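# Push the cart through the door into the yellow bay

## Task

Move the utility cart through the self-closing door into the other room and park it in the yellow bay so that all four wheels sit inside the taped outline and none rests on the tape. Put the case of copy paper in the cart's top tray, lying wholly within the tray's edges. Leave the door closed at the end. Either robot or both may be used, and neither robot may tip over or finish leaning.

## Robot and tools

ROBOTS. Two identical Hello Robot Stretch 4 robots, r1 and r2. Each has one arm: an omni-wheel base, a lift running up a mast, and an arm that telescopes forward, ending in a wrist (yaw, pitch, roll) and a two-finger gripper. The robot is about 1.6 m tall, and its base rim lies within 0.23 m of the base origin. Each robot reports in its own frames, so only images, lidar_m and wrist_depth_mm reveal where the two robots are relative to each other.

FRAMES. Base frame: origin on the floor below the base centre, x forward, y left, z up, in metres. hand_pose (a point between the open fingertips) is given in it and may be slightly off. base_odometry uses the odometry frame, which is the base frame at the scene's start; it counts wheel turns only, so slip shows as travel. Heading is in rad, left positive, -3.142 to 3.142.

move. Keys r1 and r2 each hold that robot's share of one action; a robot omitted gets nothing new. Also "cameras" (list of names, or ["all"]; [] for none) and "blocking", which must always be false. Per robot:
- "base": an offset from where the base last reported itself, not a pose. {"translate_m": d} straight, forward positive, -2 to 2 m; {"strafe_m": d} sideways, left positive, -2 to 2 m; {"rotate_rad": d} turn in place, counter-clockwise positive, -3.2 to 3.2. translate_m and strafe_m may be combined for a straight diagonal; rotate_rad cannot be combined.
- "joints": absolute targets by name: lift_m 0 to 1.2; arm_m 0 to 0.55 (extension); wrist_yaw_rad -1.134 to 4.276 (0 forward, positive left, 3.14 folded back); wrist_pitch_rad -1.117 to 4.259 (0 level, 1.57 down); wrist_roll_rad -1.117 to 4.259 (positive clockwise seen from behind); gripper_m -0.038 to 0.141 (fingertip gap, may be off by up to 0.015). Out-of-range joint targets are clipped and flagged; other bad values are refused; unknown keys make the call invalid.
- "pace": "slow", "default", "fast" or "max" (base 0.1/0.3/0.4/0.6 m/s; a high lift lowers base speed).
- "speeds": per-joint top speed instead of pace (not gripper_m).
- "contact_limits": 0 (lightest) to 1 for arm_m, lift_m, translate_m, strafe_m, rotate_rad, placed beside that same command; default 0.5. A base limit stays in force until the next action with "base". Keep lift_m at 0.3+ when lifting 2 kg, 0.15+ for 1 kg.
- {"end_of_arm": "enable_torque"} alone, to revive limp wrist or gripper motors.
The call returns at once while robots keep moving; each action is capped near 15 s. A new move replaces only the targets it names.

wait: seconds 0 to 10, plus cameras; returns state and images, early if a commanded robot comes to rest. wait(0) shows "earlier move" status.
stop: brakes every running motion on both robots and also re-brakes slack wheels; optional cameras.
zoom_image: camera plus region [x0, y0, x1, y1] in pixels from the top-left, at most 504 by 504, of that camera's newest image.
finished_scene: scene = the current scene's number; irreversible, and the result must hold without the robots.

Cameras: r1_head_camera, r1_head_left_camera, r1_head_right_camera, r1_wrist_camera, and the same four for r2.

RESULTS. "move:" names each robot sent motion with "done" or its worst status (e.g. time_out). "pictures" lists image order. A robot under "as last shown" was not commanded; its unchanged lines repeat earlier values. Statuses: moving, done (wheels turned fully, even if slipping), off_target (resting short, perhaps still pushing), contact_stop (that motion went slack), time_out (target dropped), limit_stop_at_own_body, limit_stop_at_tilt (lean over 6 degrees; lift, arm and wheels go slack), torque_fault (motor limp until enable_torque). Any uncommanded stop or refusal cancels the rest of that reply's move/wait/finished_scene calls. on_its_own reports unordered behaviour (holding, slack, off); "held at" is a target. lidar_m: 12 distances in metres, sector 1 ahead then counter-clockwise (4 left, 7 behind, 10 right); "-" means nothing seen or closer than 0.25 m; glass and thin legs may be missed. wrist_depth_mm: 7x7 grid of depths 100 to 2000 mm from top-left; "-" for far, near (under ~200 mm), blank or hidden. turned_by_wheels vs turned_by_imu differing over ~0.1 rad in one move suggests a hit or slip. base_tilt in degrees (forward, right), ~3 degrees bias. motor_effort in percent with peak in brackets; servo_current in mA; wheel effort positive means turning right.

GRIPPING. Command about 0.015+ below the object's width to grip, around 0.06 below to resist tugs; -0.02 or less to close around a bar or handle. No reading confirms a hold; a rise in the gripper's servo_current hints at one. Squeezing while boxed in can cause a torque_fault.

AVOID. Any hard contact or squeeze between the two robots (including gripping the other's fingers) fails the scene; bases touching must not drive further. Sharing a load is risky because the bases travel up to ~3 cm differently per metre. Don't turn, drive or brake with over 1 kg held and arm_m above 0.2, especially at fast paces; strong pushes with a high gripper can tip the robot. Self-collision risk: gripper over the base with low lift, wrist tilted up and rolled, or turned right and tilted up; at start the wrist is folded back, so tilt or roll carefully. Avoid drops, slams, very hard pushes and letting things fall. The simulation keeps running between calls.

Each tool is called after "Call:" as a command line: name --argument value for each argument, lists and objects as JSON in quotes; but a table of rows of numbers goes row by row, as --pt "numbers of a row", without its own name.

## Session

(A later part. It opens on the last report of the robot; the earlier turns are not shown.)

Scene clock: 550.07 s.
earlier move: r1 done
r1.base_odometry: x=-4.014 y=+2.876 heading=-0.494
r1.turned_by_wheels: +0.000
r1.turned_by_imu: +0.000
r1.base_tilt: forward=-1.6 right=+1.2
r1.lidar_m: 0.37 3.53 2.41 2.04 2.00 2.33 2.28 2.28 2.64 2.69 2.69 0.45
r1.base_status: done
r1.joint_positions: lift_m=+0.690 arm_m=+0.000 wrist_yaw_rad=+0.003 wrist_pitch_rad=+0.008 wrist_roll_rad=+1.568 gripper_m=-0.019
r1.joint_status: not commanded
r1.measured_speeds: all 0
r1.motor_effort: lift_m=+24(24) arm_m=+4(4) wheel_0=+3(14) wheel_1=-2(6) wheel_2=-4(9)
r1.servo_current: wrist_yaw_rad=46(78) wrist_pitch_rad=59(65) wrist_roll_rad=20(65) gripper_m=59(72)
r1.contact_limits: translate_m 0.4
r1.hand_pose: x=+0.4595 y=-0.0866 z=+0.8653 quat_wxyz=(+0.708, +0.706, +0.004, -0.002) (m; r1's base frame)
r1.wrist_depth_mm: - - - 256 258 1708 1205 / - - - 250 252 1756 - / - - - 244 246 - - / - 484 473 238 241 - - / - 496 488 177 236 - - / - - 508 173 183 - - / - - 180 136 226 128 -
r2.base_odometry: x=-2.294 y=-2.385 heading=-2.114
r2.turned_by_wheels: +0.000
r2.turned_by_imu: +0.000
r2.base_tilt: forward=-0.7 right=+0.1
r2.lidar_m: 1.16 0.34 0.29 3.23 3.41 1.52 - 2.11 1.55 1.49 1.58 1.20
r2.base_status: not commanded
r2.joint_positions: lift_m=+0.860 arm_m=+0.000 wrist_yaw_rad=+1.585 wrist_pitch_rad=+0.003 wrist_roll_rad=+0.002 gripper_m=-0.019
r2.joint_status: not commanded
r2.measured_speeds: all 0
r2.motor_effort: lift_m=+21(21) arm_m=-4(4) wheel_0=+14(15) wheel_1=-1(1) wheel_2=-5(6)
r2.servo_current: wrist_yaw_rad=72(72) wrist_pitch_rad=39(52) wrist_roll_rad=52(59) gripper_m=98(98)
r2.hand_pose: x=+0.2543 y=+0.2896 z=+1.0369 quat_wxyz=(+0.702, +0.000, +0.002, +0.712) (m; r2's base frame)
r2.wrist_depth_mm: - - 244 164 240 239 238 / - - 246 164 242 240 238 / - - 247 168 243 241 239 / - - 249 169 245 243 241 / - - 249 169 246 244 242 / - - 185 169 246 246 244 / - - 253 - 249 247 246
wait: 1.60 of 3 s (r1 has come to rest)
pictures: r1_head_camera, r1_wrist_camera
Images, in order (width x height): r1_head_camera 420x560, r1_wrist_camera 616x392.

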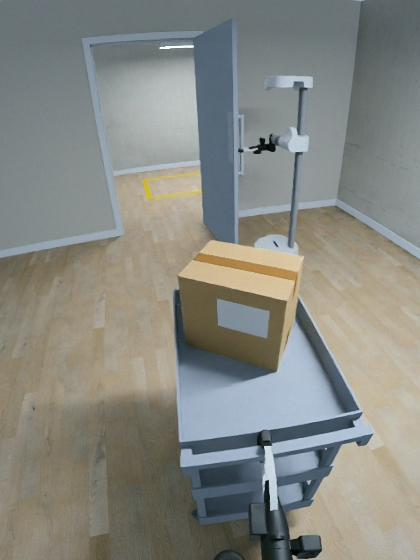

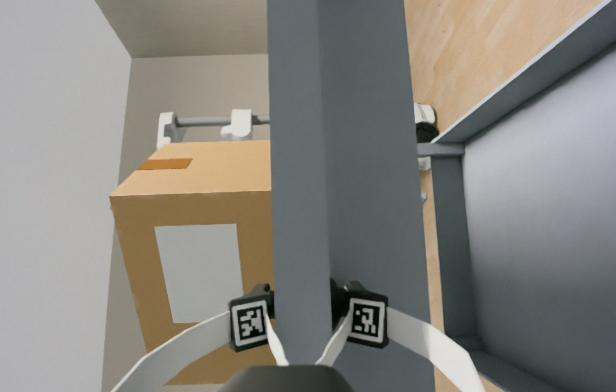

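Call:
move --blocking false --r1 '{"base":{"rotate_rad":0.14},"contact_limits":{"rotate_rad":0.4},"pace":"slow"}' --cameras '[]'

Call:
wait --seconds 2 --cameras '["r1_wrist_camera"]'

Call:
move --blocking false --r1 '{"base":{"strafe_m":-0.07,"translate_m":0.05},"contact_limits":{"translate_m":0.4},"pace":"slow"}' --cameras '[]'

Call:
wait --seconds 3 --cameras '["r1_wrist_camera","r1_head_camera"]'

Scene clock: 562.57 s.
move: r1 moving
r1.base_odometry: x=-4.014 y=+2.876 heading=-0.385
r1.turned_by_wheels: +0.109
r1.turned_by_imu: +0.109
r1.base_tilt: forward=-1.6 right=+1.3
r1.lidar_m: 0.38 3.52 2.25 2.02 1.99 2.51 2.27 2.29 2.78 2.67 2.69 0.43
r1.base_status: rotate_rad moving
r1.joint_positions: lift_m=+0.690 arm_m=+0.000 wrist_yaw_rad=-0.005 wrist_pitch_rad=+0.009 wrist_roll_rad=+1.568 gripper_m=-0.019
r1.joint_status: not commanded
r1.measured_speeds: translate_m=+0.001 strafe_m=+0.001 rotate_rad=+0.272 lift_m=+0.000 arm_m=+0.000 wrist_yaw_rad=+0.000 wrist_pitch_rad=+0.006 wrist_roll_rad=+0.000
r1.motor_effort: lift_m=+24(24) arm_m=+4(4) wheel_0=-10(10) wheel_1=-1(6) wheel_2=-7(10)
r1.servo_current: wrist_yaw_rad=52(65) wrist_pitch_rad=52(59) wrist_roll_rad=59(59) gripper_m=59(59)
r1.contact_limits: rotate_rad 0.4
r1.hand_pose: x=+0.4588 y=-0.0888 z=+0.8651 quat_wxyz=(+0.708, +0.706, +0.002, -0.005) (m; r1's base frame)
r1.wrist_depth_mm: - - - - 238 1661 - / - - - 235 236 1661 - / - 585 504 234 236 - - / - 473 469 233 234 - - / - 525 512 231 233 - - / - - 539 172 183 - - / - - 180 141 230 128 -
r2: as last shown
r2.base_tilt: forward=-0.7 right=+0.0
r2.lidar_m: 1.15 0.33 0.30 3.25 3.42 1.53 - 2.11 1.56 1.48 1.58 1.22
r2.servo_current: wrist_yaw_rad=59(65) wrist_pitch_rad=46(46) wrist_roll_rad=52(65) gripper_m=91(104)
r2.wrist_depth_mm: - - 244 164 241 238 237 / - - 245 164 242 239 238 / - - 245 168 243 241 240 / - - 248 168 245 243 241 / - - 249 169 247 244 243 / - - 186 169 245 246 244 / - - 253 - 248 247 245
pictures: none
No camera images: "cameras" was empty.

Scene clock: 563.10 s.
earlier move: r1 done
r1.base_odometry: x=-4.014 y=+2.876 heading=-0.354
r1.turned_by_wheels: +0.031
r1.turned_by_imu: +0.031
r1.base_tilt: forward=-1.6 right=+1.3
r1.lidar_m: 0.40 3.44 2.27 2.00 2.00 2.51 2.26 2.28 2.84 2.69 2.71 0.42
r1.base_status: done
r1.joint_positions: lift_m=+0.690 arm_m=+0.000 wrist_yaw_rad=+0.000 wrist_pitch_rad=+0.010 wrist_roll_rad=+1.568 gripper_m=-0.019
r1.joint_status: not commanded
r1.measured_speeds: all 0
r1.motor_effort: lift_m=+24(24) arm_m=+4(4) wheel_0=-2(10) wheel_1=-2(6) wheel_2=+1(10)
r1.servo_current: wrist_yaw_rad=52(65) wrist_pitch_rad=59(72) wrist_roll_rad=39(59) gripper_m=59(59)
r1.contact_limits: rotate_rad 0.4
r1.hand_pose: x=+0.4593 y=-0.0875 z=+0.8650 quat_wxyz=(+0.708, +0.706, +0.003, -0.003) (m; r1's base frame)
r1.wrist_depth_mm: - - - 216 218 1661 - / - - 564 160 221 - - / - 445 452 223 225 - - / - 488 484 165 229 - - / - - 539 168 231 - - / - - 574 174 183 1618 - / - - 180 139 236 137 -
r2.base_odometry: x=-2.294 y=-2.385 heading=-2.114
r2.turned_by_wheels: +0.000
r2.turned_by_imu: +0.000
r2.base_tilt: forward=-0.7 right=+0.0
r2.lidar_m: 1.15 0.31 0.31 3.25 3.38 1.52 - 2.10 1.53 1.49 1.58 1.23
r2.base_status: not commanded
r2.joint_positions: lift_m=+0.860 arm_m=+0.000 wrist_yaw_rad=+1.585 wrist_pitch_rad=+0.003 wrist_roll_rad=+0.002 gripper_m=-0.019
r2.joint_status: not commanded
r2.measured_speeds: all 0
r2.motor_effort: lift_m=+21(21) arm_m=-4(4) wheel_0=+14(15) wheel_1=-1(1) wheel_2=-5(6)
r2.servo_current: wrist_yaw_rad=59(78) wrist_pitch_rad=46(46) wrist_roll_rad=39(65) gripper_m=91(104)
r2.hand_pose: x=+0.2543 y=+0.2896 z=+1.0369 quat_wxyz=(+0.702, +0.000, +0.002, +0.712) (m; r2's base frame)
r2.wrist_depth_mm: - - 244 164 240 238 237 / - - 245 164 242 241 239 / - - 247 167 243 243 241 / - - 249 168 244 242 242 / - - 250 169 246 244 243 / - - 185 169 246 246 243 / - - 253 - 248 247 245
wait: 0.53 of 2 s (r1 has come to rest)
pictures: r1_wrist_camera
Images, in order (width x height): r1_wrist_camera 616x392.

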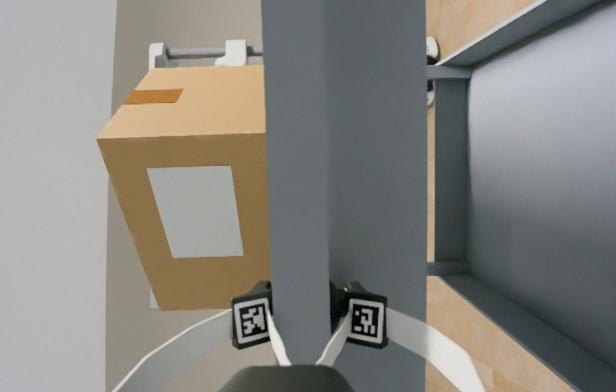

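Scene clock: 563.60 s.
move: r1 moving
r1.base_odometry: x=-4.010 y=+2.864 heading=-0.354
r1.turned_by_wheels: +0.000
r1.turned_by_imu: +0.000
r1.base_tilt: forward=-1.6 right=+1.3
r1.lidar_m: 0.40 3.46 2.25 2.03 2.02 2.51 2.27 2.31 2.84 2.67 2.66 0.42
r1.base_status: translate_m moving; strafe_m moving
r1.joint_positions: lift_m=+0.690 arm_m=+0.000 wrist_yaw_rad=+0.000 wrist_pitch_rad=+0.010 wrist_roll_rad=+1.568 gripper_m=-0.019
r1.joint_status: not commanded
r1.measured_speeds: translate_m=+0.030 strafe_m=-0.040 rotate_rad=+0.000 lift_m=+0.000 arm_m=+0.000 wrist_yaw_rad=+0.000 wrist_pitch_rad=+0.000 wrist_roll_rad=+0.000
r1.motor_effort: lift_m=+24(24) arm_m=+4(4) wheel_0=+9(10) wheel_1=-4(4) wheel_2=-6(8)
r1.servo_current: wrist_yaw_rad=59(72) wrist_pitch_rad=59(65) wrist_roll_rad=52(65) gripper_m=52(59)
r1.contact_limits: translate_m 0.4
r1.hand_pose: x=+0.4593 y=-0.0875 z=+0.8650 quat_wxyz=(+0.708, +0.706, +0.003, -0.003) (m; r1's base frame)
r1.wrist_depth_mm: - - - 217 218 1618 - / - - 559 161 222 - - / - 452 449 223 225 - - / - 488 480 165 228 - - / - - 535 168 230 - - / - - 574 174 185 1708 - / - - 180 142 236 137 -
r2: as last shown
r2.lidar_m: 1.16 0.34 0.32 3.26 3.39 1.52 - 2.13 1.53 1.48 1.53 1.22
r2.motor_effort: lift_m=+21(21) arm_m=-4(4) wheel_0=+14(14) wheel_1=-1(1) wheel_2=-5(6)
r2.servo_current: wrist_yaw_rad=59(65) wrist_pitch_rad=39(46) wrist_roll_rad=52(59) gripper_m=91(98)
r2.wrist_depth_mm: - - 244 164 241 239 237 / - - 246 164 242 241 238 / - - 246 168 244 242 239 / - - 248 169 245 243 241 / - - 250 169 246 243 243 / - - 185 169 247 247 244 / - - 254 - 248 247 245
pictures: none
No camera images: "cameras" was empty.

Scene clock: 565.23 s.
earlier move: r1 done
r1.base_odometry: x=-3.991 y=+2.793 heading=-0.354
r1.turned_by_wheels: +0.000
r1.turned_by_imu: +0.000
r1.base_tilt: forward=-1.6 right=+1.2
r1.lidar_m: 0.39 3.49 2.32 2.08 2.11 2.54 2.31 2.33 2.88 2.61 2.63 0.42
r1.base_status: done
r1.joint_positions: lift_m=+0.690 arm_m=+0.000 wrist_yaw_rad=+0.000 wrist_pitch_rad=+0.010 wrist_roll_rad=+1.568 gripper_m=-0.019
r1.joint_status: not commanded
r1.measured_speeds: all 0
r1.motor_effort: lift_m=+24(24) arm_m=+4(4) wheel_0=+5(10) wheel_1=-3(6) wheel_2=-2(8)
r1.servo_current: wrist_yaw_rad=59(72) wrist_pitch_rad=52(65) wrist_roll_rad=46(65) gripper_m=52(59)
r1.contact_limits: translate_m 0.4
r1.hand_pose: x=+0.4593 y=-0.0875 z=+0.8650 quat_wxyz=(+0.708, +0.706, +0.003, -0.003) (m; r1's base frame)
r1.wrist_depth_mm: - - - 232 233 1661 - / - - - - 232 - - / - 521 484 171 233 - - / - 477 473 171 234 - - / - 535 521 231 234 - - / - - 549 175 183 - - / - - 180 141 234 127 -
r2.base_odometry: x=-2.294 y=-2.385 heading=-2.114
r2.turned_by_wheels: +0.000
r2.turned_by_imu: +0.000
r2.base_tilt: forward=-0.7 right=+0.0
r2.lidar_m: 1.16 0.30 0.33 3.24 3.40 1.47 - 2.10 1.55 1.48 1.56 1.22
r2.base_status: not commanded
r2.joint_positions: lift_m=+0.860 arm_m=+0.000 wrist_yaw_rad=+1.585 wrist_pitch_rad=+0.003 wrist_roll_rad=+0.002 gripper_m=-0.019
r2.joint_status: not commanded
r2.measured_speeds: all 0
r2.motor_effort: lift_m=+21(21) arm_m=-4(4) wheel_0=+14(15) wheel_1=-1(1) wheel_2=-5(6)
r2.servo_current: wrist_yaw_rad=72(72) wrist_pitch_rad=39(52) wrist_roll_rad=52(59) gripper_m=98(104)
r2.hand_pose: x=+0.2543 y=+0.2896 z=+1.0369 quat_wxyz=(+0.702, +0.000, +0.002, +0.712) (m; r2's base frame)
r2.wrist_depth_mm: - - 244 164 241 239 237 / - - 246 165 243 240 239 / - - 246 168 243 242 240 / - - 248 169 244 243 242 / - - 249 169 246 245 244 / - - 186 169 246 245 244 / - - 252 - 248 246 245
wait: 1.63 of 3 s (r1 has come to rest)
pictures: r1_head_camera, r1_wrist_camera
Images, in order (width x height): r1_head_camera 420x560, r1_wrist_camera 616x392.

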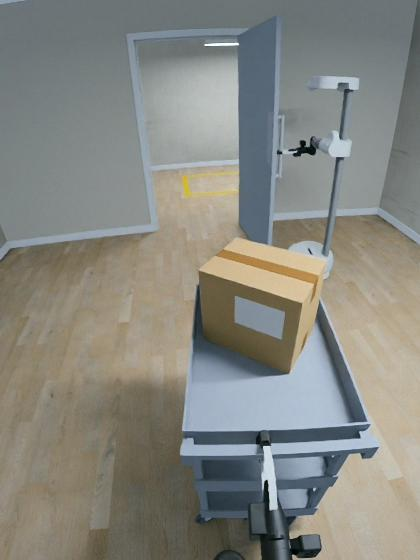

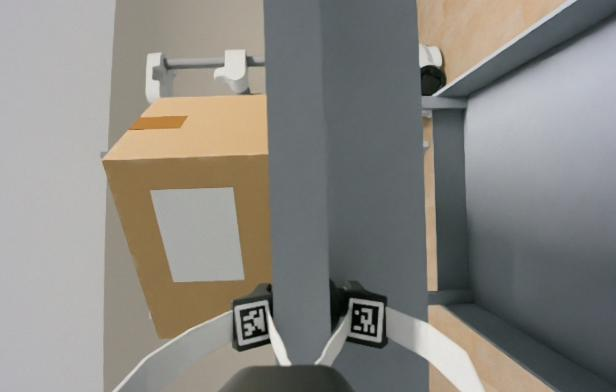

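Call:
move --blocking false --r1 '{"base":{"rotate_rad":0.08},"contact_limits":{"rotate_rad":0.4},"pace":"slow"}' --cameras '[]'

Call:
wait --seconds 2 --cameras '[]'

Call:
move --blocking false --r1 '{"base":{"strafe_m":-0.06,"translate_m":0.08},"contact_limits":{"translate_m":0.4},"pace":"slow"}' --cameras '[]'

Call:
wait --seconds 3 --cameras '[]'

Call:
move --blocking false --r1 '{"base":{"translate_m":0.5},"contact_limits":{"translate_m":0.4},"pace":"slow"}' --cameras '[]'

Call:
wait --seconds 8 --cameras '["r1_wrist_camera","r1_head_camera"]'

Scene clock: 579.23 s.
move: r1 moving
r1.base_odometry: x=-3.991 y=+2.793 heading=-0.277
r1.turned_by_wheels: +0.077
r1.turned_by_imu: +0.077
r1.base_tilt: forward=-1.6 right=+1.3
r1.lidar_m: 0.40 3.24 2.25 2.10 2.14 2.41 2.30 2.36 2.80 2.61 2.66 0.41
r1.base_status: rotate_rad moving
r1.joint_positions: lift_m=+0.690 arm_m=+0.000 wrist_yaw_rad=-0.003 wrist_pitch_rad=+0.010 wrist_roll_rad=+1.568 gripper_m=-0.019
r1.joint_status: not commanded
r1.measured_speeds: translate_m=+0.000 strafe_m=+0.001 rotate_rad=+0.086 lift_m=+0.000 arm_m=+0.000 wrist_yaw_rad=+0.000 wrist_pitch_rad=+0.000 wrist_roll_rad=+0.000
r1.motor_effort: lift_m=+24(24) arm_m=+4(4) wheel_0=-5(8) wheel_1=-3(7) wheel_2=-5(7)
r1.servo_current: wrist_yaw_rad=52(65) wrist_pitch_rad=65(65) wrist_roll_rad=46(59) gripper_m=52(59)
r1.contact_limits: rotate_rad 0.4
r1.hand_pose: x=+0.4590 y=-0.0884 z=+0.8650 quat_wxyz=(+0.708, +0.706, +0.002, -0.005) (m; r1's base frame)
r1.wrist_depth_mm: - - - 222 224 1618 - / - - 597 224 226 - - / - 459 459 227 227 - - / - 488 480 227 229 - - / - - 535 229 231 - - / - - 569 172 183 - - / - - 180 141 235 137 -
r2: as last shown
r2.lidar_m: 1.15 0.32 0.31 3.26 3.38 1.46 - 2.09 1.55 1.48 1.59 1.22
r2.motor_effort: lift_m=+21(21) arm_m=-4(4) wheel_0=+14(14) wheel_1=-1(1) wheel_2=-5(6)
r2.servo_current: wrist_yaw_rad=59(72) wrist_pitch_rad=39(52) wrist_roll_rad=39(52) gripper_m=91(98)
r2.wrist_depth_mm: - - 244 163 241 239 237 / - - 246 164 242 240 238 / - - 246 168 242 242 240 / - - 248 168 245 243 241 / - - 250 169 246 244 244 / - - 185 169 246 246 245 / - - 252 - 248 246 245
pictures: none
No camera images: "cameras" was empty.

Scene clock: 579.60 s.
earlier move: r1 done
r1.base_odometry: x=-3.991 y=+2.793 heading=-0.275
r1.turned_by_wheels: +0.002
r1.turned_by_imu: +0.002
r1.base_tilt: forward=-1.6 right=+1.3
r1.lidar_m: 0.39 3.22 2.24 2.06 2.13 2.43 2.27 2.37 2.79 2.60 2.67 0.42
r1.base_status: done
r1.joint_positions: lift_m=+0.690 arm_m=+0.000 wrist_yaw_rad=-0.003 wrist_pitch_rad=+0.010 wrist_roll_rad=+1.568 gripper_m=-0.019
r1.joint_status: not commanded
r1.measured_speeds: all 0
r1.motor_effort: lift_m=+24(24) arm_m=+4(4) wheel_0=-2(8) wheel_1=-3(7) wheel_2=-1(7)
r1.servo_current: wrist_yaw_rad=65(65) wrist_pitch_rad=65(65) wrist_roll_rad=52(59) gripper_m=52(59)
r1.contact_limits: rotate_rad 0.4
r1.hand_pose: x=+0.4590 y=-0.0882 z=+0.8650 quat_wxyz=(+0.708, +0.706, +0.002, -0.004) (m; r1's base frame)
r1.wrist_depth_mm: - - - 220 222 1618 - / - - 585 163 224 - - / - 462 455 166 227 - - / - 484 480 167 229 - - / - - 539 170 232 - - / - - 574 175 183 - - / - - 180 141 236 136 -
r2.base_odometry: x=-2.294 y=-2.385 heading=-2.114
r2.turned_by_wheels: +0.000
r2.turned_by_imu: +0.000
r2.base_tilt: forward=-0.7 right=+0.0
r2.lidar_m: 1.16 0.31 0.29 3.24 3.37 1.46 - 2.10 1.55 1.50 1.58 1.19
r2.base_status: not commanded
r2.joint_positions: lift_m=+0.860 arm_m=+0.000 wrist_yaw_rad=+1.585 wrist_pitch_rad=+0.003 wrist_roll_rad=+0.002 gripper_m=-0.019
r2.joint_status: not commanded
r2.measured_speeds: all 0
r2.motor_effort: lift_m=+21(21) arm_m=-4(4) wheel_0=+14(14) wheel_1=+0(1) wheel_2=-6(6)
r2.servo_current: wrist_yaw_rad=59(72) wrist_pitch_rad=39(52) wrist_roll_rad=33(59) gripper_m=98(98)
r2.hand_pose: x=+0.2543 y=+0.2896 z=+1.0369 quat_wxyz=(+0.702, +0.000, +0.002, +0.712) (m; r2's base frame)
r2.wrist_depth_mm: - - 244 164 240 239 237 / - - 246 164 242 241 238 / - - 247 168 244 241 239 / - - 249 169 245 243 242 / - - 249 168 247 245 243 / - - 185 170 246 245 245 / - - 253 - 249 247 246
wait: 0.37 of 2 s (r1 has come to rest)
pictures: none
No camera images: "cameras" was empty.

Scene clock: 580.10 s.
move: r1 moving
r1.base_odometry: x=-3.983 y=+2.783 heading=-0.275
r1.turned_by_wheels: +0.000
r1.turned_by_imu: +0.000
r1.base_tilt: forward=-1.6 right=+1.2
r1.lidar_m: 0.40 3.28 2.26 2.10 2.14 2.47 2.31 2.39 2.77 2.61 2.66 0.42
r1.base_status: translate_m moving; strafe_m moving
r1.joint_positions: lift_m=+0.690 arm_m=+0.000 wrist_yaw_rad=-0.003 wrist_pitch_rad=+0.010 wrist_roll_rad=+1.568 gripper_m=-0.019
r1.joint_status: not commanded
r1.measured_speeds: translate_m=+0.042 strafe_m=-0.031 rotate_rad=+0.003 lift_m=+0.000 arm_m=+0.000 wrist_yaw_rad=+0.000 wrist_pitch_rad=+0.000 wrist_roll_rad=+0.000
r1.motor_effort: lift_m=+24(24) arm_m=+4(4) wheel_0=+6(8) wheel_1=-3(6) wheel_2=-7(8)
r1.servo_current: wrist_yaw_rad=46(59) wrist_pitch_rad=59(65) wrist_roll_rad=33(59) gripper_m=52(59)
r1.contact_limits: translate_m 0.4
r1.hand_pose: x=+0.4590 y=-0.0882 z=+0.8650 quat_wxyz=(+0.708, +0.706, +0.002, -0.004) (m; r1's base frame)
r1.wrist_depth_mm: - - - 220 221 1618 - / - - 597 163 224 - - / - 462 452 165 227 - - / - 484 477 166 228 - - / - - 530 229 231 - - / - - 569 174 183 - - / - - 179 142 236 136 -
r2: as last shown
r2.base_tilt: forward=-0.7 right=+0.1
r2.lidar_m: 1.16 0.32 0.32 3.26 3.40 1.43 - 2.09 1.56 1.48 1.55 1.22
r2.motor_effort: lift_m=+21(21) arm_m=-4(4) wheel_0=+13(14) wheel_1=-1(1) wheel_2=-5(6)
r2.servo_current: wrist_yaw_rad=78(78) wrist_pitch_rad=39(52) wrist_roll_rad=52(59) gripper_m=91(104)
r2.wrist_depth_mm: - - 244 164 242 238 238 / - - 245 164 241 239 237 / - - 246 169 244 243 240 / - - 248 168 245 242 241 / - - 249 169 245 244 243 / - - 186 170 245 246 244 / - - 252 - 249 245 247
pictures: none
No camera images: "cameras" was empty.

Scene clock: 581.80 s.
earlier move: r1 done
r1.base_odometry: x=-3.930 y=+2.714 heading=-0.275
r1.turned_by_wheels: +0.000
r1.turned_by_imu: +0.000
r1.base_tilt: forward=-1.6 right=+1.3
r1.lidar_m: 0.37 3.33 2.34 2.15 2.19 2.52 2.36 2.46 2.72 2.55 2.60 0.42
r1.base_status: done
r1.joint_positions: lift_m=+0.690 arm_m=+0.000 wrist_yaw_rad=-0.003 wrist_pitch_rad=+0.010 wrist_roll_rad=+1.568 gripper_m=-0.019
r1.joint_status: not commanded
r1.measured_speeds: all 0
r1.motor_effort: lift_m=+24(24) arm_m=+4(4) wheel_0=+5(11) wheel_1=-3(6) wheel_2=-3(8)
r1.servo_current: wrist_yaw_rad=46(72) wrist_pitch_rad=52(65) wrist_roll_rad=46(65) gripper_m=59(59)
r1.contact_limits: translate_m 0.4
r1.hand_pose: x=+0.4590 y=-0.0882 z=+0.8650 quat_wxyz=(+0.708, +0.706, +0.002, -0.004) (m; r1's base frame)
r1.wrist_depth_mm: - - - - 224 1618 - / - - 627 166 229 - - / - 480 452 168 229 - - / - 480 480 168 230 - - / - - 525 170 233 - - / - - 569 175 183 - - / - - 180 141 235 136 -
r2.base_odometry: x=-2.294 y=-2.385 heading=-2.114
r2.turned_by_wheels: +0.000
r2.turned_by_imu: +0.000
r2.base_tilt: forward=-0.7 right=+0.0
r2.lidar_m: 1.13 0.35 0.33 3.26 3.41 1.33 - 2.10 1.54 1.50 1.56 1.22
r2.base_status: not commanded
r2.joint_positions: lift_m=+0.860 arm_m=+0.000 wrist_yaw_rad=+1.585 wrist_pitch_rad=+0.003 wrist_roll_rad=+0.002 gripper_m=-0.019
r2.joint_status: not commanded
r2.measured_speeds: all 0
r2.motor_effort: lift_m=+21(21) arm_m=-4(4) wheel_0=+14(14) wheel_1=-1(1) wheel_2=-5(6)
r2.servo_current: wrist_yaw_rad=65(78) wrist_pitch_rad=46(52) wrist_roll_rad=52(59) gripper_m=91(104)
r2.hand_pose: x=+0.2543 y=+0.2896 z=+1.0369 quat_wxyz=(+0.702, +0.000, +0.002, +0.712) (m; r2's base frame)
r2.wrist_depth_mm: - - 244 164 241 239 238 / - - 245 165 242 240 237 / - - 247 169 243 241 240 / - - 248 168 245 243 242 / - - 249 169 246 245 242 / - - 186 169 246 245 244 / - - 253 - 248 246 246
wait: 1.70 of 3 s (r1 has come to rest)
pictures: none
No camera images: "cameras" was empty.

Scene clock: 582.30 s.
move: r1 moving
r1.base_odometry: x=-3.918 y=+2.711 heading=-0.275
r1.turned_by_wheels: +0.000
r1.turned_by_imu: +0.000
r1.base_tilt: forward=-1.6 right=+1.3
r1.lidar_m: 0.39 3.35 2.33 2.16 2.22 2.54 2.38 2.47 2.72 2.55 2.59 0.42
r1.base_status: translate_m moving
r1.joint_positions: lift_m=+0.690 arm_m=+0.000 wrist_yaw_rad=-0.003 wrist_pitch_rad=+0.010 wrist_roll_rad=+1.568 gripper_m=-0.019
r1.joint_status: not commanded
r1.measured_speeds: translate_m=+0.048 strafe_m=-0.001 rotate_rad=-0.002 lift_m=+0.000 arm_m=+0.000 wrist_yaw_rad=+0.000 wrist_pitch_rad=+0.000 wrist_roll_rad=+0.000
r1.motor_effort: lift_m=+24(24) arm_m=+4(4) wheel_0=+5(8) wheel_1=+5(5) wheel_2=-7(8)
r1.servo_current: wrist_yaw_rad=65(65) wrist_pitch_rad=52(65) wrist_roll_rad=39(72) gripper_m=59(59)
r1.contact_limits: translate_m 0.4
r1.hand_pose: x=+0.4590 y=-0.0882 z=+0.8650 quat_wxyz=(+0.708, +0.706, +0.002, -0.004) (m; r1's base frame)
r1.wrist_depth_mm: - - - - 228 1708 - / - - 1921 - 229 - - / - 492 462 168 230 - - / - 484 477 169 231 - - / - - 521 230 233 - - / - - 559 174 183 - - / - - 180 143 234 127 -
r2: as last shown
r2.lidar_m: 1.17 0.32 0.34 3.26 3.39 1.34 - 2.10 1.55 1.49 1.57 1.22
r2.motor_effort: lift_m=+21(21) arm_m=-4(4) wheel_0=+13(14) wheel_1=-1(1) wheel_2=-5(6)
r2.servo_current: wrist_yaw_rad=59(72) wrist_pitch_rad=39(46) wrist_roll_rad=39(59) gripper_m=91(98)
r2.wrist_depth_mm: - - 244 164 241 239 237 / - - 246 165 241 240 238 / - - 246 168 243 240 241 / - - 249 169 244 244 242 / - - 250 169 246 245 243 / - - 185 169 247 245 245 / - - 252 - 249 247 245
pictures: none
No camera images: "cameras" was empty.

Scene clock: 588.07 s.
earlier move: r1 done
r1.base_odometry: x=-3.449 y=+2.578 heading=-0.275
r1.turned_by_wheels: +0.000
r1.turned_by_imu: -0.001
r1.base_tilt: forward=-1.6 right=+1.3
r1.lidar_m: 0.41 2.96 2.36 2.21 2.25 2.96 2.91 2.96 2.67 2.51 0.44 0.39
r1.base_status: done
r1.joint_positions: lift_m=+0.690 arm_m=+0.000 wrist_yaw_rad=-0.003 wrist_pitch_rad=+0.010 wrist_roll_rad=+1.568 gripper_m=-0.019
r1.joint_status: not commanded
r1.measured_speeds: all 0
r1.motor_effort: lift_m=+24(24) arm_m=+4(4) wheel_0=+3(8) wheel_1=+2(7) wheel_2=-3(10)
r1.servo_current: wrist_yaw_rad=46(72) wrist_pitch_rad=59(65) wrist_roll_rad=59(72) gripper_m=52(65)
r1.contact_limits: translate_m 0.4
r1.hand_pose: x=+0.4590 y=-0.0882 z=+0.8650 quat_wxyz=(+0.708, +0.706, +0.002, -0.004) (m; r1's base frame)
r1.wrist_depth_mm: - 466 469 131 187 - - / - 413 415 - 196 - - / - 455 462 - 204 - - / - - 544 151 216 - - / - - - 160 224 - - / - - - 173 183 1618 - / - - 181 140 248 136 1255
r2.base_odometry: x=-2.294 y=-2.385 heading=-2.114
r2.turned_by_wheels: +0.000
r2.turned_by_imu: +0.001
r2.base_tilt: forward=-0.7 right=+0.1
r2.lidar_m: 1.16 0.34 0.31 3.25 1.00 0.91 - 2.10 1.55 1.46 1.56 1.21
r2.base_status: not commanded
r2.joint_positions: lift_m=+0.860 arm_m=+0.000 wrist_yaw_rad=+1.585 wrist_pitch_rad=+0.003 wrist_roll_rad=+0.002 gripper_m=-0.019
r2.joint_status: not commanded
r2.measured_speeds: all 0
r2.motor_effort: lift_m=+21(21) arm_m=-4(4) wheel_0=+14(15) wheel_1=-1(1) wheel_2=-5(6)
r2.servo_current: wrist_yaw_rad=65(78) wrist_pitch_rad=33(46) wrist_roll_rad=46(59) gripper_m=91(104)
r2.hand_pose: x=+0.2543 y=+0.2896 z=+1.0369 quat_wxyz=(+0.702, +0.000, +0.002, +0.712) (m; r2's base frame)
r2.wrist_depth_mm: - - 244 163 240 238 238 / - - 245 165 242 240 239 / - - 247 168 243 241 240 / - - 248 169 245 243 242 / - - 250 169 247 245 243 / - - 185 170 246 246 244 / - - 253 - 250 247 246
wait: 5.77 of 8 s (r1 has come to rest)
pictures: r1_head_camera, r1_wrist_camera
Images, in order (width x height): r1_head_camera 420x560, r1_wrist_camera 616x392.

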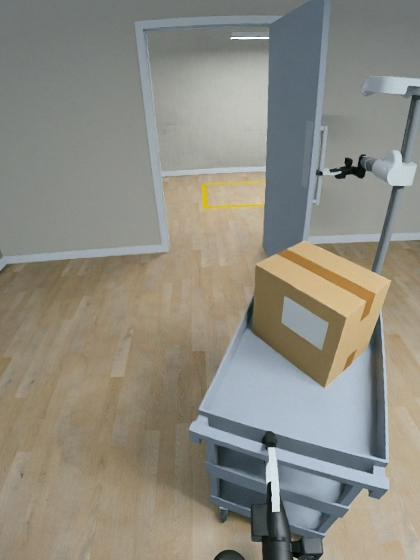

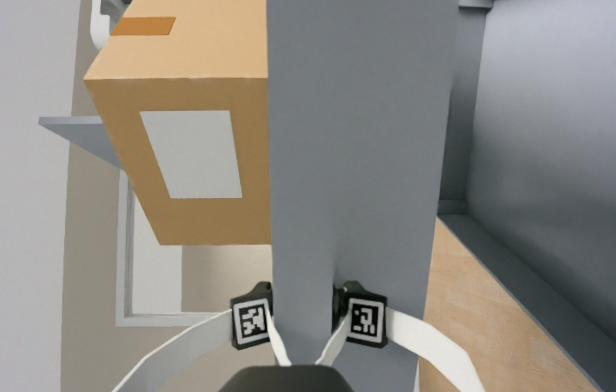

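Call:
move --blocking false --r1 '{"base":{"strafe_m":-0.10,"translate_m":0.08},"contact_limits":{"translate_m":0.4},"pace":"slow"}' --cameras '[]'

Call:
wait --seconds 4 --cameras '["r1_wrist_camera","r1_head_camera"]'

Scene clock: 600.17 s.
move: r1 moving
r1.base_odometry: x=-3.444 y=+2.567 heading=-0.275
r1.turned_by_wheels: +0.000
r1.turned_by_imu: +0.000
r1.base_tilt: forward=-1.6 right=+1.3
r1.lidar_m: 0.42 2.98 2.38 2.22 2.28 2.96 2.91 2.97 2.66 2.49 0.48 0.38
r1.base_status: translate_m moving; strafe_m moving
r1.joint_positions: lift_m=+0.690 arm_m=+0.000 wrist_yaw_rad=-0.003 wrist_pitch_rad=+0.010 wrist_roll_rad=+1.568 gripper_m=-0.019
r1.joint_status: not commanded
r1.measured_speeds: translate_m=+0.030 strafe_m=-0.039 rotate_rad=+0.002 lift_m=+0.000 arm_m=+0.000 wrist_yaw_rad=+0.000 wrist_pitch_rad=+0.000 wrist_roll_rad=+0.000
r1.motor_effort: lift_m=+24(24) arm_m=+4(4) wheel_0=+6(8) wheel_1=-5(7) wheel_2=-5(7)
r1.servo_current: wrist_yaw_rad=59(59) wrist_pitch_rad=52(59) wrist_roll_rad=52(65) gripper_m=46(59)
r1.contact_limits: translate_m 0.4
r1.hand_pose: x=+0.4590 y=-0.0882 z=+0.8650 quat_wxyz=(+0.708, +0.706, +0.002, -0.004) (m; r1's base frame)
r1.wrist_depth_mm: - 442 445 126 182 183 - / - 404 402 133 192 - - / - 462 466 - 202 - - / - - 549 - 212 - - / - - - 158 224 1708 - / - - - 173 183 1576 - / - - 180 142 249 136 1229
r2: as last shown
r2.turned_by_imu: +0.000
r2.base_tilt: forward=-0.7 right=+0.0
r2.lidar_m: 1.17 0.35 0.33 3.26 0.99 0.90 - 2.09 1.56 1.48 1.56 1.21
r2.motor_effort: lift_m=+21(21) arm_m=-4(4) wheel_0=+14(14) wheel_1=-1(1) wheel_2=-6(6)
r2.servo_current: wrist_yaw_rad=65(72) wrist_pitch_rad=39(52) wrist_roll_rad=52(59) gripper_m=91(104)
r2.wrist_depth_mm: - - 244 164 240 238 239 / - - 245 164 242 240 238 / - - 247 168 243 240 241 / - - 248 168 246 242 241 / - - 250 169 245 245 244 / - - 185 170 246 245 244 / - - 252 - 249 246 246
pictures: none
No camera images: "cameras" was empty.

Scene clock: 602.23 s.
earlier move: r1 done
r1.base_odometry: x=-3.399 y=+2.461 heading=-0.274
r1.turned_by_wheels: +0.000
r1.turned_by_imu: +0.000
r1.base_tilt: forward=-1.6 right=+1.3
r1.lidar_m: 0.41 2.88 2.47 2.31 2.37 3.11 2.98 3.01 2.58 2.40 2.47 0.40
r1.base_status: done
r1.joint_positions: lift_m=+0.690 arm_m=+0.000 wrist_yaw_rad=+0.001 wrist_pitch_rad=+0.010 wrist_roll_rad=+1.568 gripper_m=-0.019
r1.joint_status: not commanded
r1.measured_speeds: all 0
r1.motor_effort: lift_m=+24(24) arm_m=+4(4) wheel_0=+5(12) wheel_1=-1(7) wheel_2=-2(7)
r1.servo_current: wrist_yaw_rad=39(72) wrist_pitch_rad=52(65) wrist_roll_rad=52(72) gripper_m=52(59)
r1.contact_limits: translate_m 0.4
r1.hand_pose: x=+0.4594 y=-0.0870 z=+0.8650 quat_wxyz=(+0.708, +0.706, +0.004, -0.003) (m; r1's base frame)
r1.wrist_depth_mm: - 469 477 130 186 - - / - 407 413 - 194 - - / - 455 459 - 204 - - / - - 535 - 216 - - / - - - 160 224 - - / - - - 172 183 1576 - / - - 179 139 247 136 1281
r2.base_odometry: x=-2.294 y=-2.385 heading=-2.114
r2.turned_by_wheels: +0.000
r2.turned_by_imu: +0.000
r2.base_tilt: forward=-0.7 right=+0.0
r2.lidar_m: 1.16 0.34 0.32 3.24 0.91 0.80 - 2.13 1.57 1.49 1.57 1.20
r2.base_status: not commanded
r2.joint_positions: lift_m=+0.860 arm_m=+0.000 wrist_yaw_rad=+1.585 wrist_pitch_rad=+0.003 wrist_roll_rad=+0.002 gripper_m=-0.019
r2.joint_status: not commanded
r2.measured_speeds: all 0
r2.motor_effort: lift_m=+21(21) arm_m=-4(4) wheel_0=+14(14) wheel_1=-1(1) wheel_2=-6(6)
r2.servo_current: wrist_yaw_rad=65(72) wrist_pitch_rad=46(52) wrist_roll_rad=59(59) gripper_m=91(104)
r2.hand_pose: x=+0.2543 y=+0.2896 z=+1.0369 quat_wxyz=(+0.702, +0.000, +0.002, +0.712) (m; r2's base frame)
r2.wrist_depth_mm: - - 244 163 241 239 238 / - - 245 164 242 240 239 / - - 246 168 243 243 240 / - - 248 169 244 244 240 / - - 250 169 246 244 243 / - - 185 170 246 246 244 / - - 253 - 248 247 246
wait: 2.07 of 4 s (r1 has come to rest)
pictures: r1_head_camera, r1_wrist_camera
Images, in order (width x height): r1_head_camera 420x560, r1_wrist_camera 616x392.

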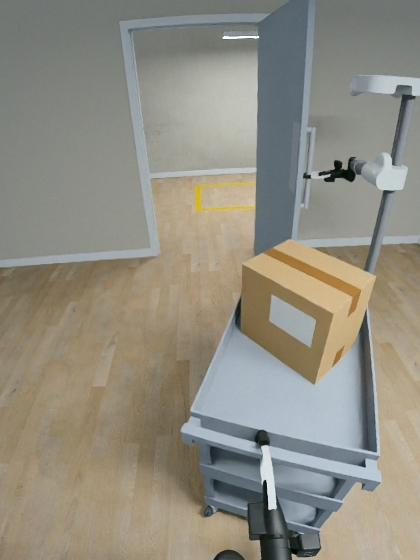

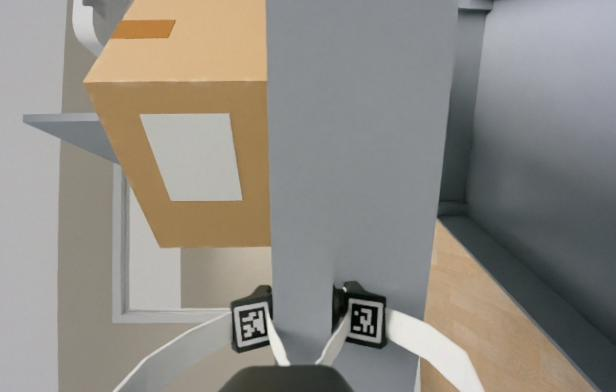

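Call:
move --blocking false --r1 '{"joints":{"gripper_m":0.14}}' --cameras '[]'

Call:
wait --seconds 3 --cameras '["r1_wrist_camera"]'

Call:
move --blocking false --r1 '{"base":{"strafe_m":-0.1,"translate_m":-0.02},"contact_limits":{"translate_m":0.2},"pace":"slow"}' --cameras '[]'

Call:
wait --seconds 4 --cameras '["r1_wrist_camera","r1_head_camera"]'

Scene clock: 612.20 s.
move: r1 moving
r1.base_odometry: x=-3.399 y=+2.461 heading=-0.274
r1.turned_by_wheels: +0.000
r1.turned_by_imu: +0.000
r1.base_tilt: forward=-1.6 right=+1.3
r1.lidar_m: 0.41 2.91 2.47 2.31 2.38 3.11 2.97 3.02 2.58 2.40 2.46 0.41
r1.base_status: not commanded
r1.joint_positions: lift_m=+0.690 arm_m=+0.000 wrist_yaw_rad=+0.001 wrist_pitch_rad=+0.010 wrist_roll_rad=+1.568 gripper_m=+0.005
r1.joint_status: gripper_m moving
r1.measured_speeds: all 0
r1.motor_effort: lift_m=+24(24) arm_m=+3(4) wheel_0=+5(6) wheel_1=-1(1) wheel_2=-2(2)
r1.servo_current: wrist_yaw_rad=39(52) wrist_pitch_rad=59(65) wrist_roll_rad=59(59) gripper_m=72(72)
r1.contact_limits: translate_m 0.4
r1.hand_pose: x=+0.4594 y=-0.0870 z=+0.8650 quat_wxyz=(+0.708, +0.706, +0.004, -0.003) (m; r1's base frame)
r1.wrist_depth_mm: - 466 484 - 193 - - / - 413 421 - 202 - - / - 469 466 148 211 - - / - - 544 157 220 - - / - - - 165 230 1808 - / - - - 181 187 1708 - / - - 160 139 252 1397 1255
r2: as last shown
r2.base_tilt: forward=-0.7 right=+0.1
r2.lidar_m: 1.17 0.32 0.32 3.25 0.88 0.80 - 2.12 1.57 1.47 1.56 1.21
r2.motor_effort: lift_m=+21(21) arm_m=-4(4) wheel_0=+14(14) wheel_1=-1(1) wheel_2=-5(6)
r2.servo_current: wrist_yaw_rad=65(78) wrist_pitch_rad=39(46) wrist_roll_rad=52(52) gripper_m=104(104)
r2.wrist_depth_mm: - - 244 164 241 239 237 / - - 245 164 240 241 239 / - - 246 168 243 242 240 / - - 249 169 245 244 241 / - - 249 168 246 244 244 / - - 186 169 246 247 245 / - - 253 - 249 247 246
pictures: none
No camera images: "cameras" was empty.

Scene clock: 614.13 s.
earlier move: r1 done
r1.base_odometry: x=-3.399 y=+2.461 heading=-0.275
r1.turned_by_wheels: +0.000
r1.turned_by_imu: +0.000
r1.base_tilt: forward=-1.6 right=+1.3
r1.lidar_m: 0.42 2.90 2.48 2.32 2.35 3.10 2.96 3.04 2.56 2.41 2.46 0.43
r1.base_status: not commanded
r1.joint_positions: lift_m=+0.690 arm_m=+0.000 wrist_yaw_rad=+0.001 wrist_pitch_rad=+0.006 wrist_roll_rad=+1.568 gripper_m=+0.140
r1.joint_status: all done
r1.measured_speeds: all 0
r1.motor_effort: lift_m=+22(24) arm_m=+4(4) wheel_0=+5(6) wheel_1=-1(1) wheel_2=-1(2)
r1.servo_current: wrist_yaw_rad=52(91) wrist_pitch_rad=46(65) wrist_roll_rad=52(78) gripper_m=52(98)
r1.contact_limits: translate_m 0.4
r1.hand_pose: x=+0.4594 y=-0.0870 z=+0.8663 quat_wxyz=(+0.708, +0.706, +0.003, -0.002) (m; r1's base frame)
r1.wrist_depth_mm: - 530 521 146 202 - - / - 430 430 152 209 - - / - 477 466 160 218 - - / - - 544 166 228 - - / - - 640 603 238 691 - / - 210 - - 243 197 - / - - - 143 259 1756 1229
r2.base_odometry: x=-2.294 y=-2.385 heading=-2.114
r2.turned_by_wheels: +0.000
r2.turned_by_imu: +0.000
r2.base_tilt: forward=-0.7 right=+0.0
r2.lidar_m: 1.16 0.31 0.32 3.23 0.85 0.79 - 2.09 1.56 1.49 1.59 1.21
r2.base_status: not commanded
r2.joint_positions: lift_m=+0.860 arm_m=+0.000 wrist_yaw_rad=+1.585 wrist_pitch_rad=+0.003 wrist_roll_rad=+0.002 gripper_m=-0.019
r2.joint_status: not commanded
r2.measured_speeds: all 0
r2.motor_effort: lift_m=+21(21) arm_m=-4(4) wheel_0=+14(15) wheel_1=-1(1) wheel_2=-5(6)
r2.servo_current: wrist_yaw_rad=59(78) wrist_pitch_rad=46(46) wrist_roll_rad=46(59) gripper_m=91(104)
r2.hand_pose: x=+0.2543 y=+0.2896 z=+1.0369 quat_wxyz=(+0.702, +0.000, +0.002, +0.712) (m; r2's base frame)
r2.wrist_depth_mm: - - 245 164 242 238 237 / - - 245 164 242 241 239 / - - 246 168 244 241 240 / - - 247 168 245 243 240 / - - 250 169 246 244 244 / - - 186 170 246 246 245 / - - 252 - 248 246 246
wait: 1.93 of 3 s (r1 has come to rest)
pictures: r1_wrist_camera
Images, in order (width x height): r1_wrist_camera 616x392.

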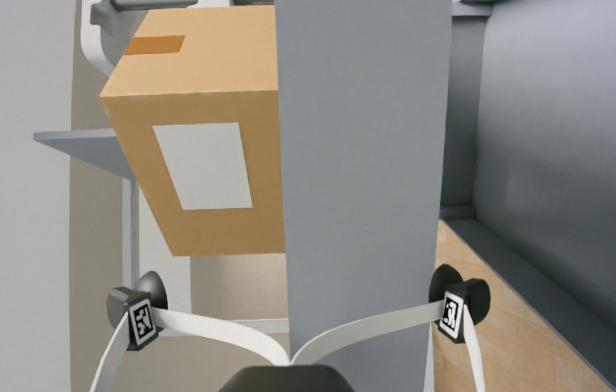

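Scene clock: 614.63 s.
move: r1 moving
r1.base_odometry: x=-3.405 y=+2.449 heading=-0.274
r1.turned_by_wheels: +0.000
r1.turned_by_imu: +0.000
r1.base_tilt: forward=-1.6 right=+1.3
r1.lidar_m: 0.42 2.91 2.49 2.33 2.39 3.09 2.95 3.04 2.55 2.39 2.46 0.39
r1.base_status: translate_m moving; strafe_m moving
r1.joint_positions: lift_m=+0.690 arm_m=+0.000 wrist_yaw_rad=+0.001 wrist_pitch_rad=+0.006 wrist_roll_rad=+1.568 gripper_m=+0.140
r1.joint_status: not commanded
r1.measured_speeds: translate_m=-0.010 strafe_m=-0.051 rotate_rad=+0.003 lift_m=+0.000 arm_m=+0.000 wrist_yaw_rad=+0.000 wrist_pitch_rad=+0.000 wrist_roll_rad=+0.000
r1.motor_effort: lift_m=+22(22) arm_m=+4(4) wheel_0=+6(8) wheel_1=-8(8) wheel_2=+2(2)
r1.servo_current: wrist_yaw_rad=72(72) wrist_pitch_rad=39(52) wrist_roll_rad=46(65) gripper_m=46(52)
r1.contact_limits: translate_m 0.2
r1.hand_pose: x=+0.4594 y=-0.0870 z=+0.8663 quat_wxyz=(+0.708, +0.706, +0.003, -0.002) (m; r1's base frame)
r1.wrist_depth_mm: - 549 539 146 200 - - / - 449 449 150 208 - - / - 455 452 156 215 - - / - - 525 164 226 - - / - - 621 591 236 - - / - 210 - - 242 196 - / - - - 143 258 1808 1255
r2: as last shown
r2.base_tilt: forward=-0.7 right=+0.1
r2.lidar_m: 1.16 0.33 0.31 3.25 0.87 0.80 - 2.12 1.56 1.49 1.56 1.23
r2.motor_effort: lift_m=+21(21) arm_m=-4(4) wheel_0=+14(14) wheel_1=-1(1) wheel_2=-5(6)
r2.servo_current: wrist_yaw_rad=52(72) wrist_pitch_rad=39(46) wrist_roll_rad=46(59) gripper_m=98(98)
r2.wrist_depth_mm: - - 245 164 240 238 238 / - - 246 164 242 240 239 / - - 247 168 243 241 240 / - - 249 168 245 243 242 / - - 250 169 246 244 243 / - - 186 169 247 245 243 / - - 252 - 248 246 245
pictures: none
No camera images: "cameras" was empty.

Scene clock: 616.40 s.
earlier move: r1 done
r1.base_odometry: x=-3.446 y=+2.370 heading=-0.274
r1.turned_by_wheels: +0.000
r1.turned_by_imu: -0.001
r1.base_tilt: forward=-1.6 right=+1.3
r1.lidar_m: 0.41 0.48 2.58 2.41 2.48 3.11 2.93 3.02 2.47 2.32 2.34 0.40
r1.base_status: done
r1.joint_positions: lift_m=+0.690 arm_m=+0.000 wrist_yaw_rad=+0.001 wrist_pitch_rad=+0.006 wrist_roll_rad=+1.568 gripper_m=+0.140
r1.joint_status: not commanded
r1.measured_speeds: all 0
r1.motor_effort: lift_m=+22(22) arm_m=+4(4) wheel_0=+3(8) wheel_1=-3(8) wheel_2=+3(4)
r1.servo_current: wrist_yaw_rad=59(72) wrist_pitch_rad=46(59) wrist_roll_rad=52(65) gripper_m=46(52)
r1.contact_limits: translate_m 0.2
r1.hand_pose: x=+0.4594 y=-0.0870 z=+0.8663 quat_wxyz=(+0.708, +0.706, +0.003, -0.002) (m; r1's base frame)
r1.wrist_depth_mm: - - 1430 138 194 198 - / - - 580 539 200 - - / - 517 496 147 208 - - / - 455 449 155 216 - - / - - 525 163 226 - - / - 209 603 169 232 194 - / - - - 142 249 1756 -
r2.base_odometry: x=-2.294 y=-2.385 heading=-2.114
r2.turned_by_wheels: +0.000
r2.turned_by_imu: +0.000
r2.base_tilt: forward=-0.7 right=+0.0
r2.lidar_m: 1.15 0.34 0.33 3.26 0.88 0.80 - 2.10 1.54 1.49 1.57 1.23
r2.base_status: not commanded
r2.joint_positions: lift_m=+0.860 arm_m=+0.000 wrist_yaw_rad=+1.585 wrist_pitch_rad=+0.003 wrist_roll_rad=+0.002 gripper_m=-0.019
r2.joint_status: not commanded
r2.measured_speeds: all 0
r2.motor_effort: lift_m=+21(21) arm_m=-4(4) wheel_0=+13(14) wheel_1=-1(1) wheel_2=-5(6)
r2.servo_current: wrist_yaw_rad=59(78) wrist_pitch_rad=39(52) wrist_roll_rad=46(59) gripper_m=91(98)
r2.hand_pose: x=+0.2543 y=+0.2896 z=+1.0369 quat_wxyz=(+0.702, +0.000, +0.002, +0.712) (m; r2's base frame)
r2.wrist_depth_mm: - - 244 164 240 239 237 / - - 246 164 242 240 238 / - - 248 168 243 241 240 / - - 247 169 245 243 241 / - - 249 168 247 244 243 / - - 186 169 246 246 244 / - - 253 - 249 245 246
wait: 1.77 of 4 s (r1 has come to rest)
pictures: r1_head_camera, r1_wrist_camera
Images, in order (width x height): r1_head_camera 420x560, r1_wrist_camera 616x392.

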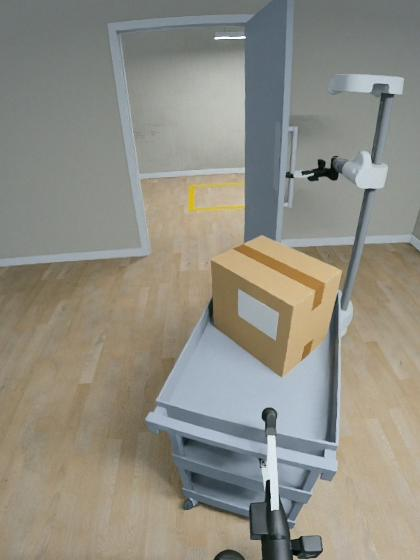

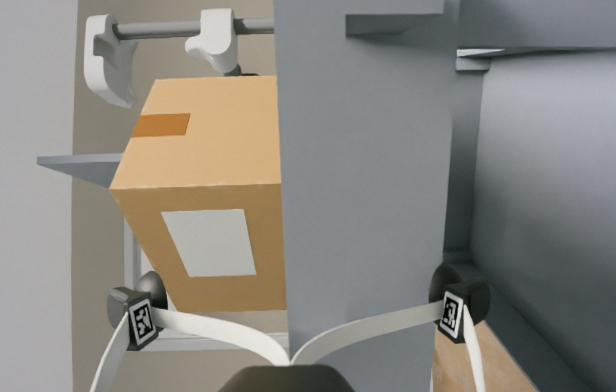

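Call:
move --blocking false --r1 '{"joints":{"gripper_m":-0.02}}' --cameras '[]'

Call:
wait --seconds 3 --cameras '[]'

Call:
move --blocking false --r1 '{"base":{"translate_m":0.3},"contact_limits":{"translate_m":0.4},"pace":"slow"}' --cameras '[]'

Call:
wait --seconds 6 --cameras '["r1_wrist_camera","r1_head_camera"]'

Scene clock: 622.80 s.
move: r1 moving
r1.base_odometry: x=-3.446 y=+2.370 heading=-0.274
r1.turned_by_wheels: +0.000
r1.turned_by_imu: +0.000
r1.base_tilt: forward=-1.6 right=+1.3
r1.lidar_m: 0.41 0.49 2.56 2.41 2.48 3.10 2.95 3.00 2.45 2.30 2.35 0.42
r1.base_status: not commanded
r1.joint_positions: lift_m=+0.690 arm_m=+0.000 wrist_yaw_rad=+0.001 wrist_pitch_rad=+0.006 wrist_roll_rad=+1.568 gripper_m=+0.129
r1.joint_status: gripper_m moving
r1.measured_speeds: all 0
r1.motor_effort: lift_m=+22(22) arm_m=+4(4) wheel_0=+3(4) wheel_1=-3(3) wheel_2=+3(3)
r1.servo_current: wrist_yaw_rad=46(52) wrist_pitch_rad=46(52) wrist_roll_rad=52(65) gripper_m=78(91)
r1.contact_limits: translate_m 0.2
r1.hand_pose: x=+0.4594 y=-0.0870 z=+0.8663 quat_wxyz=(+0.708, +0.706, +0.003, -0.002) (m; r1's base frame)
r1.wrist_depth_mm: - - 1397 138 194 199 - / - - 580 539 200 - - / - 525 488 148 208 - - / - 459 449 155 216 - - / - - 535 162 227 - - / - 211 597 169 233 195 - / - - - 147 248 1661 -
r2: as last shown
r2.base_tilt: forward=-0.7 right=+0.1
r2.lidar_m: 1.16 0.34 0.30 3.24 0.88 0.78 - 2.11 1.58 1.48 1.54 1.23
r2.motor_effort: lift_m=+21(21) arm_m=-4(4) wheel_0=+14(14) wheel_1=-1(1) wheel_2=-6(6)
r2.servo_current: wrist_yaw_rad=65(72) wrist_pitch_rad=46(46) wrist_roll_rad=59(59) gripper_m=91(104)
r2.wrist_depth_mm: - - 245 164 241 239 236 / - - 245 164 242 240 238 / - - 247 168 244 242 239 / - - 248 169 245 243 241 / - - 250 169 246 245 243 / - - 185 169 246 246 244 / - - 252 - 248 246 246
pictures: none
No camera images: "cameras" was empty.

Scene clock: 624.73 s.
earlier move: r1 done
r1.base_odometry: x=-3.446 y=+2.370 heading=-0.274
r1.turned_by_wheels: +0.000
r1.turned_by_imu: +0.000
r1.base_tilt: forward=-1.6 right=+1.3
r1.lidar_m: 0.43 0.48 2.55 2.41 2.48 3.09 2.94 3.01 2.46 2.31 2.35 0.42
r1.base_status: not commanded
r1.joint_positions: lift_m=+0.690 arm_m=+0.000 wrist_yaw_rad=+0.001 wrist_pitch_rad=+0.007 wrist_roll_rad=+1.569 gripper_m=-0.019
r1.joint_status: all done
r1.measured_speeds: all 0
r1.motor_effort: lift_m=+22(22) arm_m=+0(4) wheel_0=+2(4) wheel_1=-2(3) wheel_2=+0(3)
r1.servo_current: wrist_yaw_rad=26(72) wrist_pitch_rad=46(65) wrist_roll_rad=39(65) gripper_m=78(169)
r1.contact_limits: translate_m 0.2
r1.hand_pose: x=+0.4594 y=-0.0870 z=+0.8659 quat_wxyz=(+0.708, +0.706, +0.003, -0.002) (m; r1's base frame)
r1.wrist_depth_mm: - - - - 211 216 218 / - - 585 159 218 - - / - 504 496 167 227 - - / - 484 480 173 236 - - / - - 559 182 246 - - / - - 208 200 181 - - / - - 185 133 266 147 -
r2.base_odometry: x=-2.294 y=-2.385 heading=-2.114
r2.turned_by_wheels: +0.000
r2.turned_by_imu: +0.000
r2.base_tilt: forward=-0.6 right=+0.1
r2.lidar_m: 1.16 0.31 0.29 3.25 0.83 0.78 - 2.11 1.55 1.50 1.56 1.20
r2.base_status: not commanded
r2.joint_positions: lift_m=+0.860 arm_m=+0.000 wrist_yaw_rad=+1.585 wrist_pitch_rad=+0.003 wrist_roll_rad=+0.002 gripper_m=-0.019
r2.joint_status: not commanded
r2.measured_speeds: all 0
r2.motor_effort: lift_m=+21(21) arm_m=-4(4) wheel_0=+14(14) wheel_1=-1(1) wheel_2=-5(6)
r2.servo_current: wrist_yaw_rad=72(72) wrist_pitch_rad=39(46) wrist_roll_rad=65(65) gripper_m=91(104)
r2.hand_pose: x=+0.2543 y=+0.2896 z=+1.0369 quat_wxyz=(+0.702, +0.000, +0.002, +0.712) (m; r2's base frame)
r2.wrist_depth_mm: - - 244 163 241 239 238 / - - 246 164 241 240 238 / - - 247 168 243 242 241 / - - 249 168 246 242 242 / - - 250 169 246 244 243 / - - 185 169 246 246 245 / - - 252 - 247 246 246
wait: 1.93 of 3 s (r1 has come to rest)
pictures: none
No camera images: "cameras" was empty.

Scene clock: 625.23 s.
move: r1 moving
r1.base_odometry: x=-3.434 y=+2.367 heading=-0.274
r1.turned_by_wheels: +0.000
r1.turned_by_imu: +0.000
r1.base_tilt: forward=-1.6 right=+1.3
r1.lidar_m: 0.41 0.50 2.58 2.41 2.49 3.09 2.95 3.03 2.47 2.30 2.35 0.41
r1.base_status: translate_m moving
r1.joint_positions: lift_m=+0.690 arm_m=+0.000 wrist_yaw_rad=+0.001 wrist_pitch_rad=+0.007 wrist_roll_rad=+1.569 gripper_m=-0.019
r1.joint_status: not commanded
r1.measured_speeds: translate_m=+0.050 strafe_m=+0.000 rotate_rad=-0.003 lift_m=+0.000 arm_m=+0.000 wrist_yaw_rad=-0.005 wrist_pitch_rad=+0.000 wrist_roll_rad=+0.000
r1.motor_effort: lift_m=+22(22) arm_m=-3(3) wheel_0=+6(8) wheel_1=+6(8) wheel_2=-8(8)
r1.servo_current: wrist_yaw_rad=65(65) wrist_pitch_rad=59(59) wrist_roll_rad=52(59) gripper_m=72(72)
r1.contact_limits: translate_m 0.4
r1.hand_pose: x=+0.4594 y=-0.0871 z=+0.8659 quat_wxyz=(+0.708, +0.706, +0.003, -0.002) (m; r1's base frame)
r1.wrist_depth_mm: - - - - 211 217 218 / - - 603 216 217 - - / - 539 508 224 226 - - / - 473 466 229 234 - - / - - 549 179 243 - - / - - 207 198 181 - - / - - 183 134 262 148 -
r2: as last shown
r2.base_tilt: forward=-0.7 right=+0.0
r2.lidar_m: 1.18 0.32 0.30 3.25 0.85 0.73 - 2.11 1.57 1.49 1.56 1.21
r2.motor_effort: lift_m=+21(21) arm_m=-4(4) wheel_0=+13(14) wheel_1=+0(1) wheel_2=-5(6)
r2.servo_current: wrist_yaw_rad=72(72) wrist_pitch_rad=39(46) wrist_roll_rad=39(59) gripper_m=98(98)
r2.wrist_depth_mm: - - 244 164 241 239 238 / - - 245 164 242 239 238 / - - 246 168 243 241 240 / - - 248 168 244 243 241 / - - 249 169 246 245 242 / - - 185 169 246 246 244 / - - 252 - 248 247 246
pictures: none
No camera images: "cameras" was empty.

Scene clock: 629.03 s.
earlier move: r1 done
r1.base_odometry: x=-3.157 y=+2.289 heading=-0.274
r1.turned_by_wheels: +0.000
r1.turned_by_imu: -0.001
r1.base_tilt: forward=-1.6 right=+1.3
r1.lidar_m: 0.43 0.52 2.57 2.44 2.48 3.26 3.27 3.31 2.43 2.28 2.33 0.38
r1.base_status: done
r1.joint_positions: lift_m=+0.690 arm_m=+0.000 wrist_yaw_rad=-0.001 wrist_pitch_rad=+0.009 wrist_roll_rad=+1.569 gripper_m=-0.019
r1.joint_status: not commanded
r1.measured_speeds: all 0
r1.motor_effort: lift_m=+22(22) arm_m=+4(4) wheel_0=+3(8) wheel_1=+3(8) wheel_2=-2(11)
r1.servo_current: wrist_yaw_rad=59(72) wrist_pitch_rad=59(65) wrist_roll_rad=52(65) gripper_m=52(72)
r1.contact_limits: translate_m 0.4
r1.hand_pose: x=+0.4591 y=-0.0878 z=+0.8652 quat_wxyz=(+0.708, +0.706, +0.003, -0.004) (m; r1's base frame)
r1.wrist_depth_mm: - 517 504 114 170 170 - / - 445 442 120 180 - - / - 415 424 129 193 - - / - 539 517 138 206 - - / - - 668 150 221 - - / - - - 191 182 1756 - / - - 180 140 258 137 -
r2.base_odometry: x=-2.294 y=-2.385 heading=-2.114
r2.turned_by_wheels: +0.000
r2.turned_by_imu: +0.001
r2.base_tilt: forward=-0.7 right=+0.1
r2.lidar_m: 1.16 0.33 0.32 3.23 0.56 0.53 - 2.09 1.56 1.50 1.57 1.23
r2.base_status: not commanded
r2.joint_positions: lift_m=+0.860 arm_m=+0.000 wrist_yaw_rad=+1.585 wrist_pitch_rad=+0.003 wrist_roll_rad=+0.002 gripper_m=-0.019
r2.joint_status: not commanded
r2.measured_speeds: all 0
r2.motor_effort: lift_m=+21(21) arm_m=-4(4) wheel_0=+14(14) wheel_1=-1(1) wheel_2=-5(6)
r2.servo_current: wrist_yaw_rad=59(78) wrist_pitch_rad=33(52) wrist_roll_rad=52(65) gripper_m=98(104)
r2.hand_pose: x=+0.2543 y=+0.2896 z=+1.0369 quat_wxyz=(+0.702, +0.000, +0.002, +0.712) (m; r2's base frame)
r2.wrist_depth_mm: - - 244 164 240 239 237 / - - 245 165 243 241 238 / - - 246 168 243 242 240 / - - 248 168 245 243 242 / - - 250 169 246 245 243 / - - 185 170 246 246 244 / - - 252 - 248 245 245
wait: 3.80 of 6 s (r1 has come to rest)
pictures: r1_head_camera, r1_wrist_camera
Images, in order (width x height): r1_head_camera 420x560, r1_wrist_camera 616x392.

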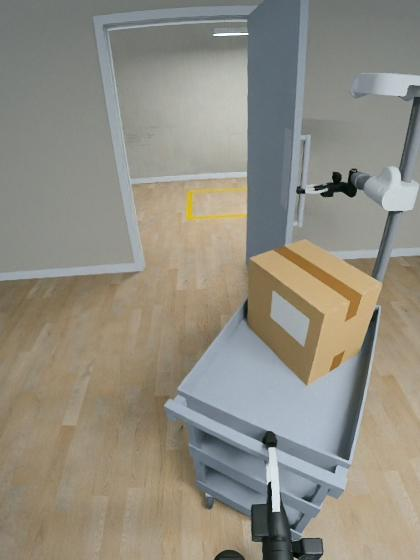

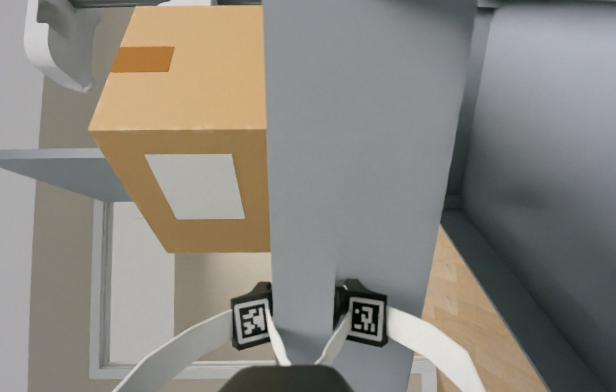

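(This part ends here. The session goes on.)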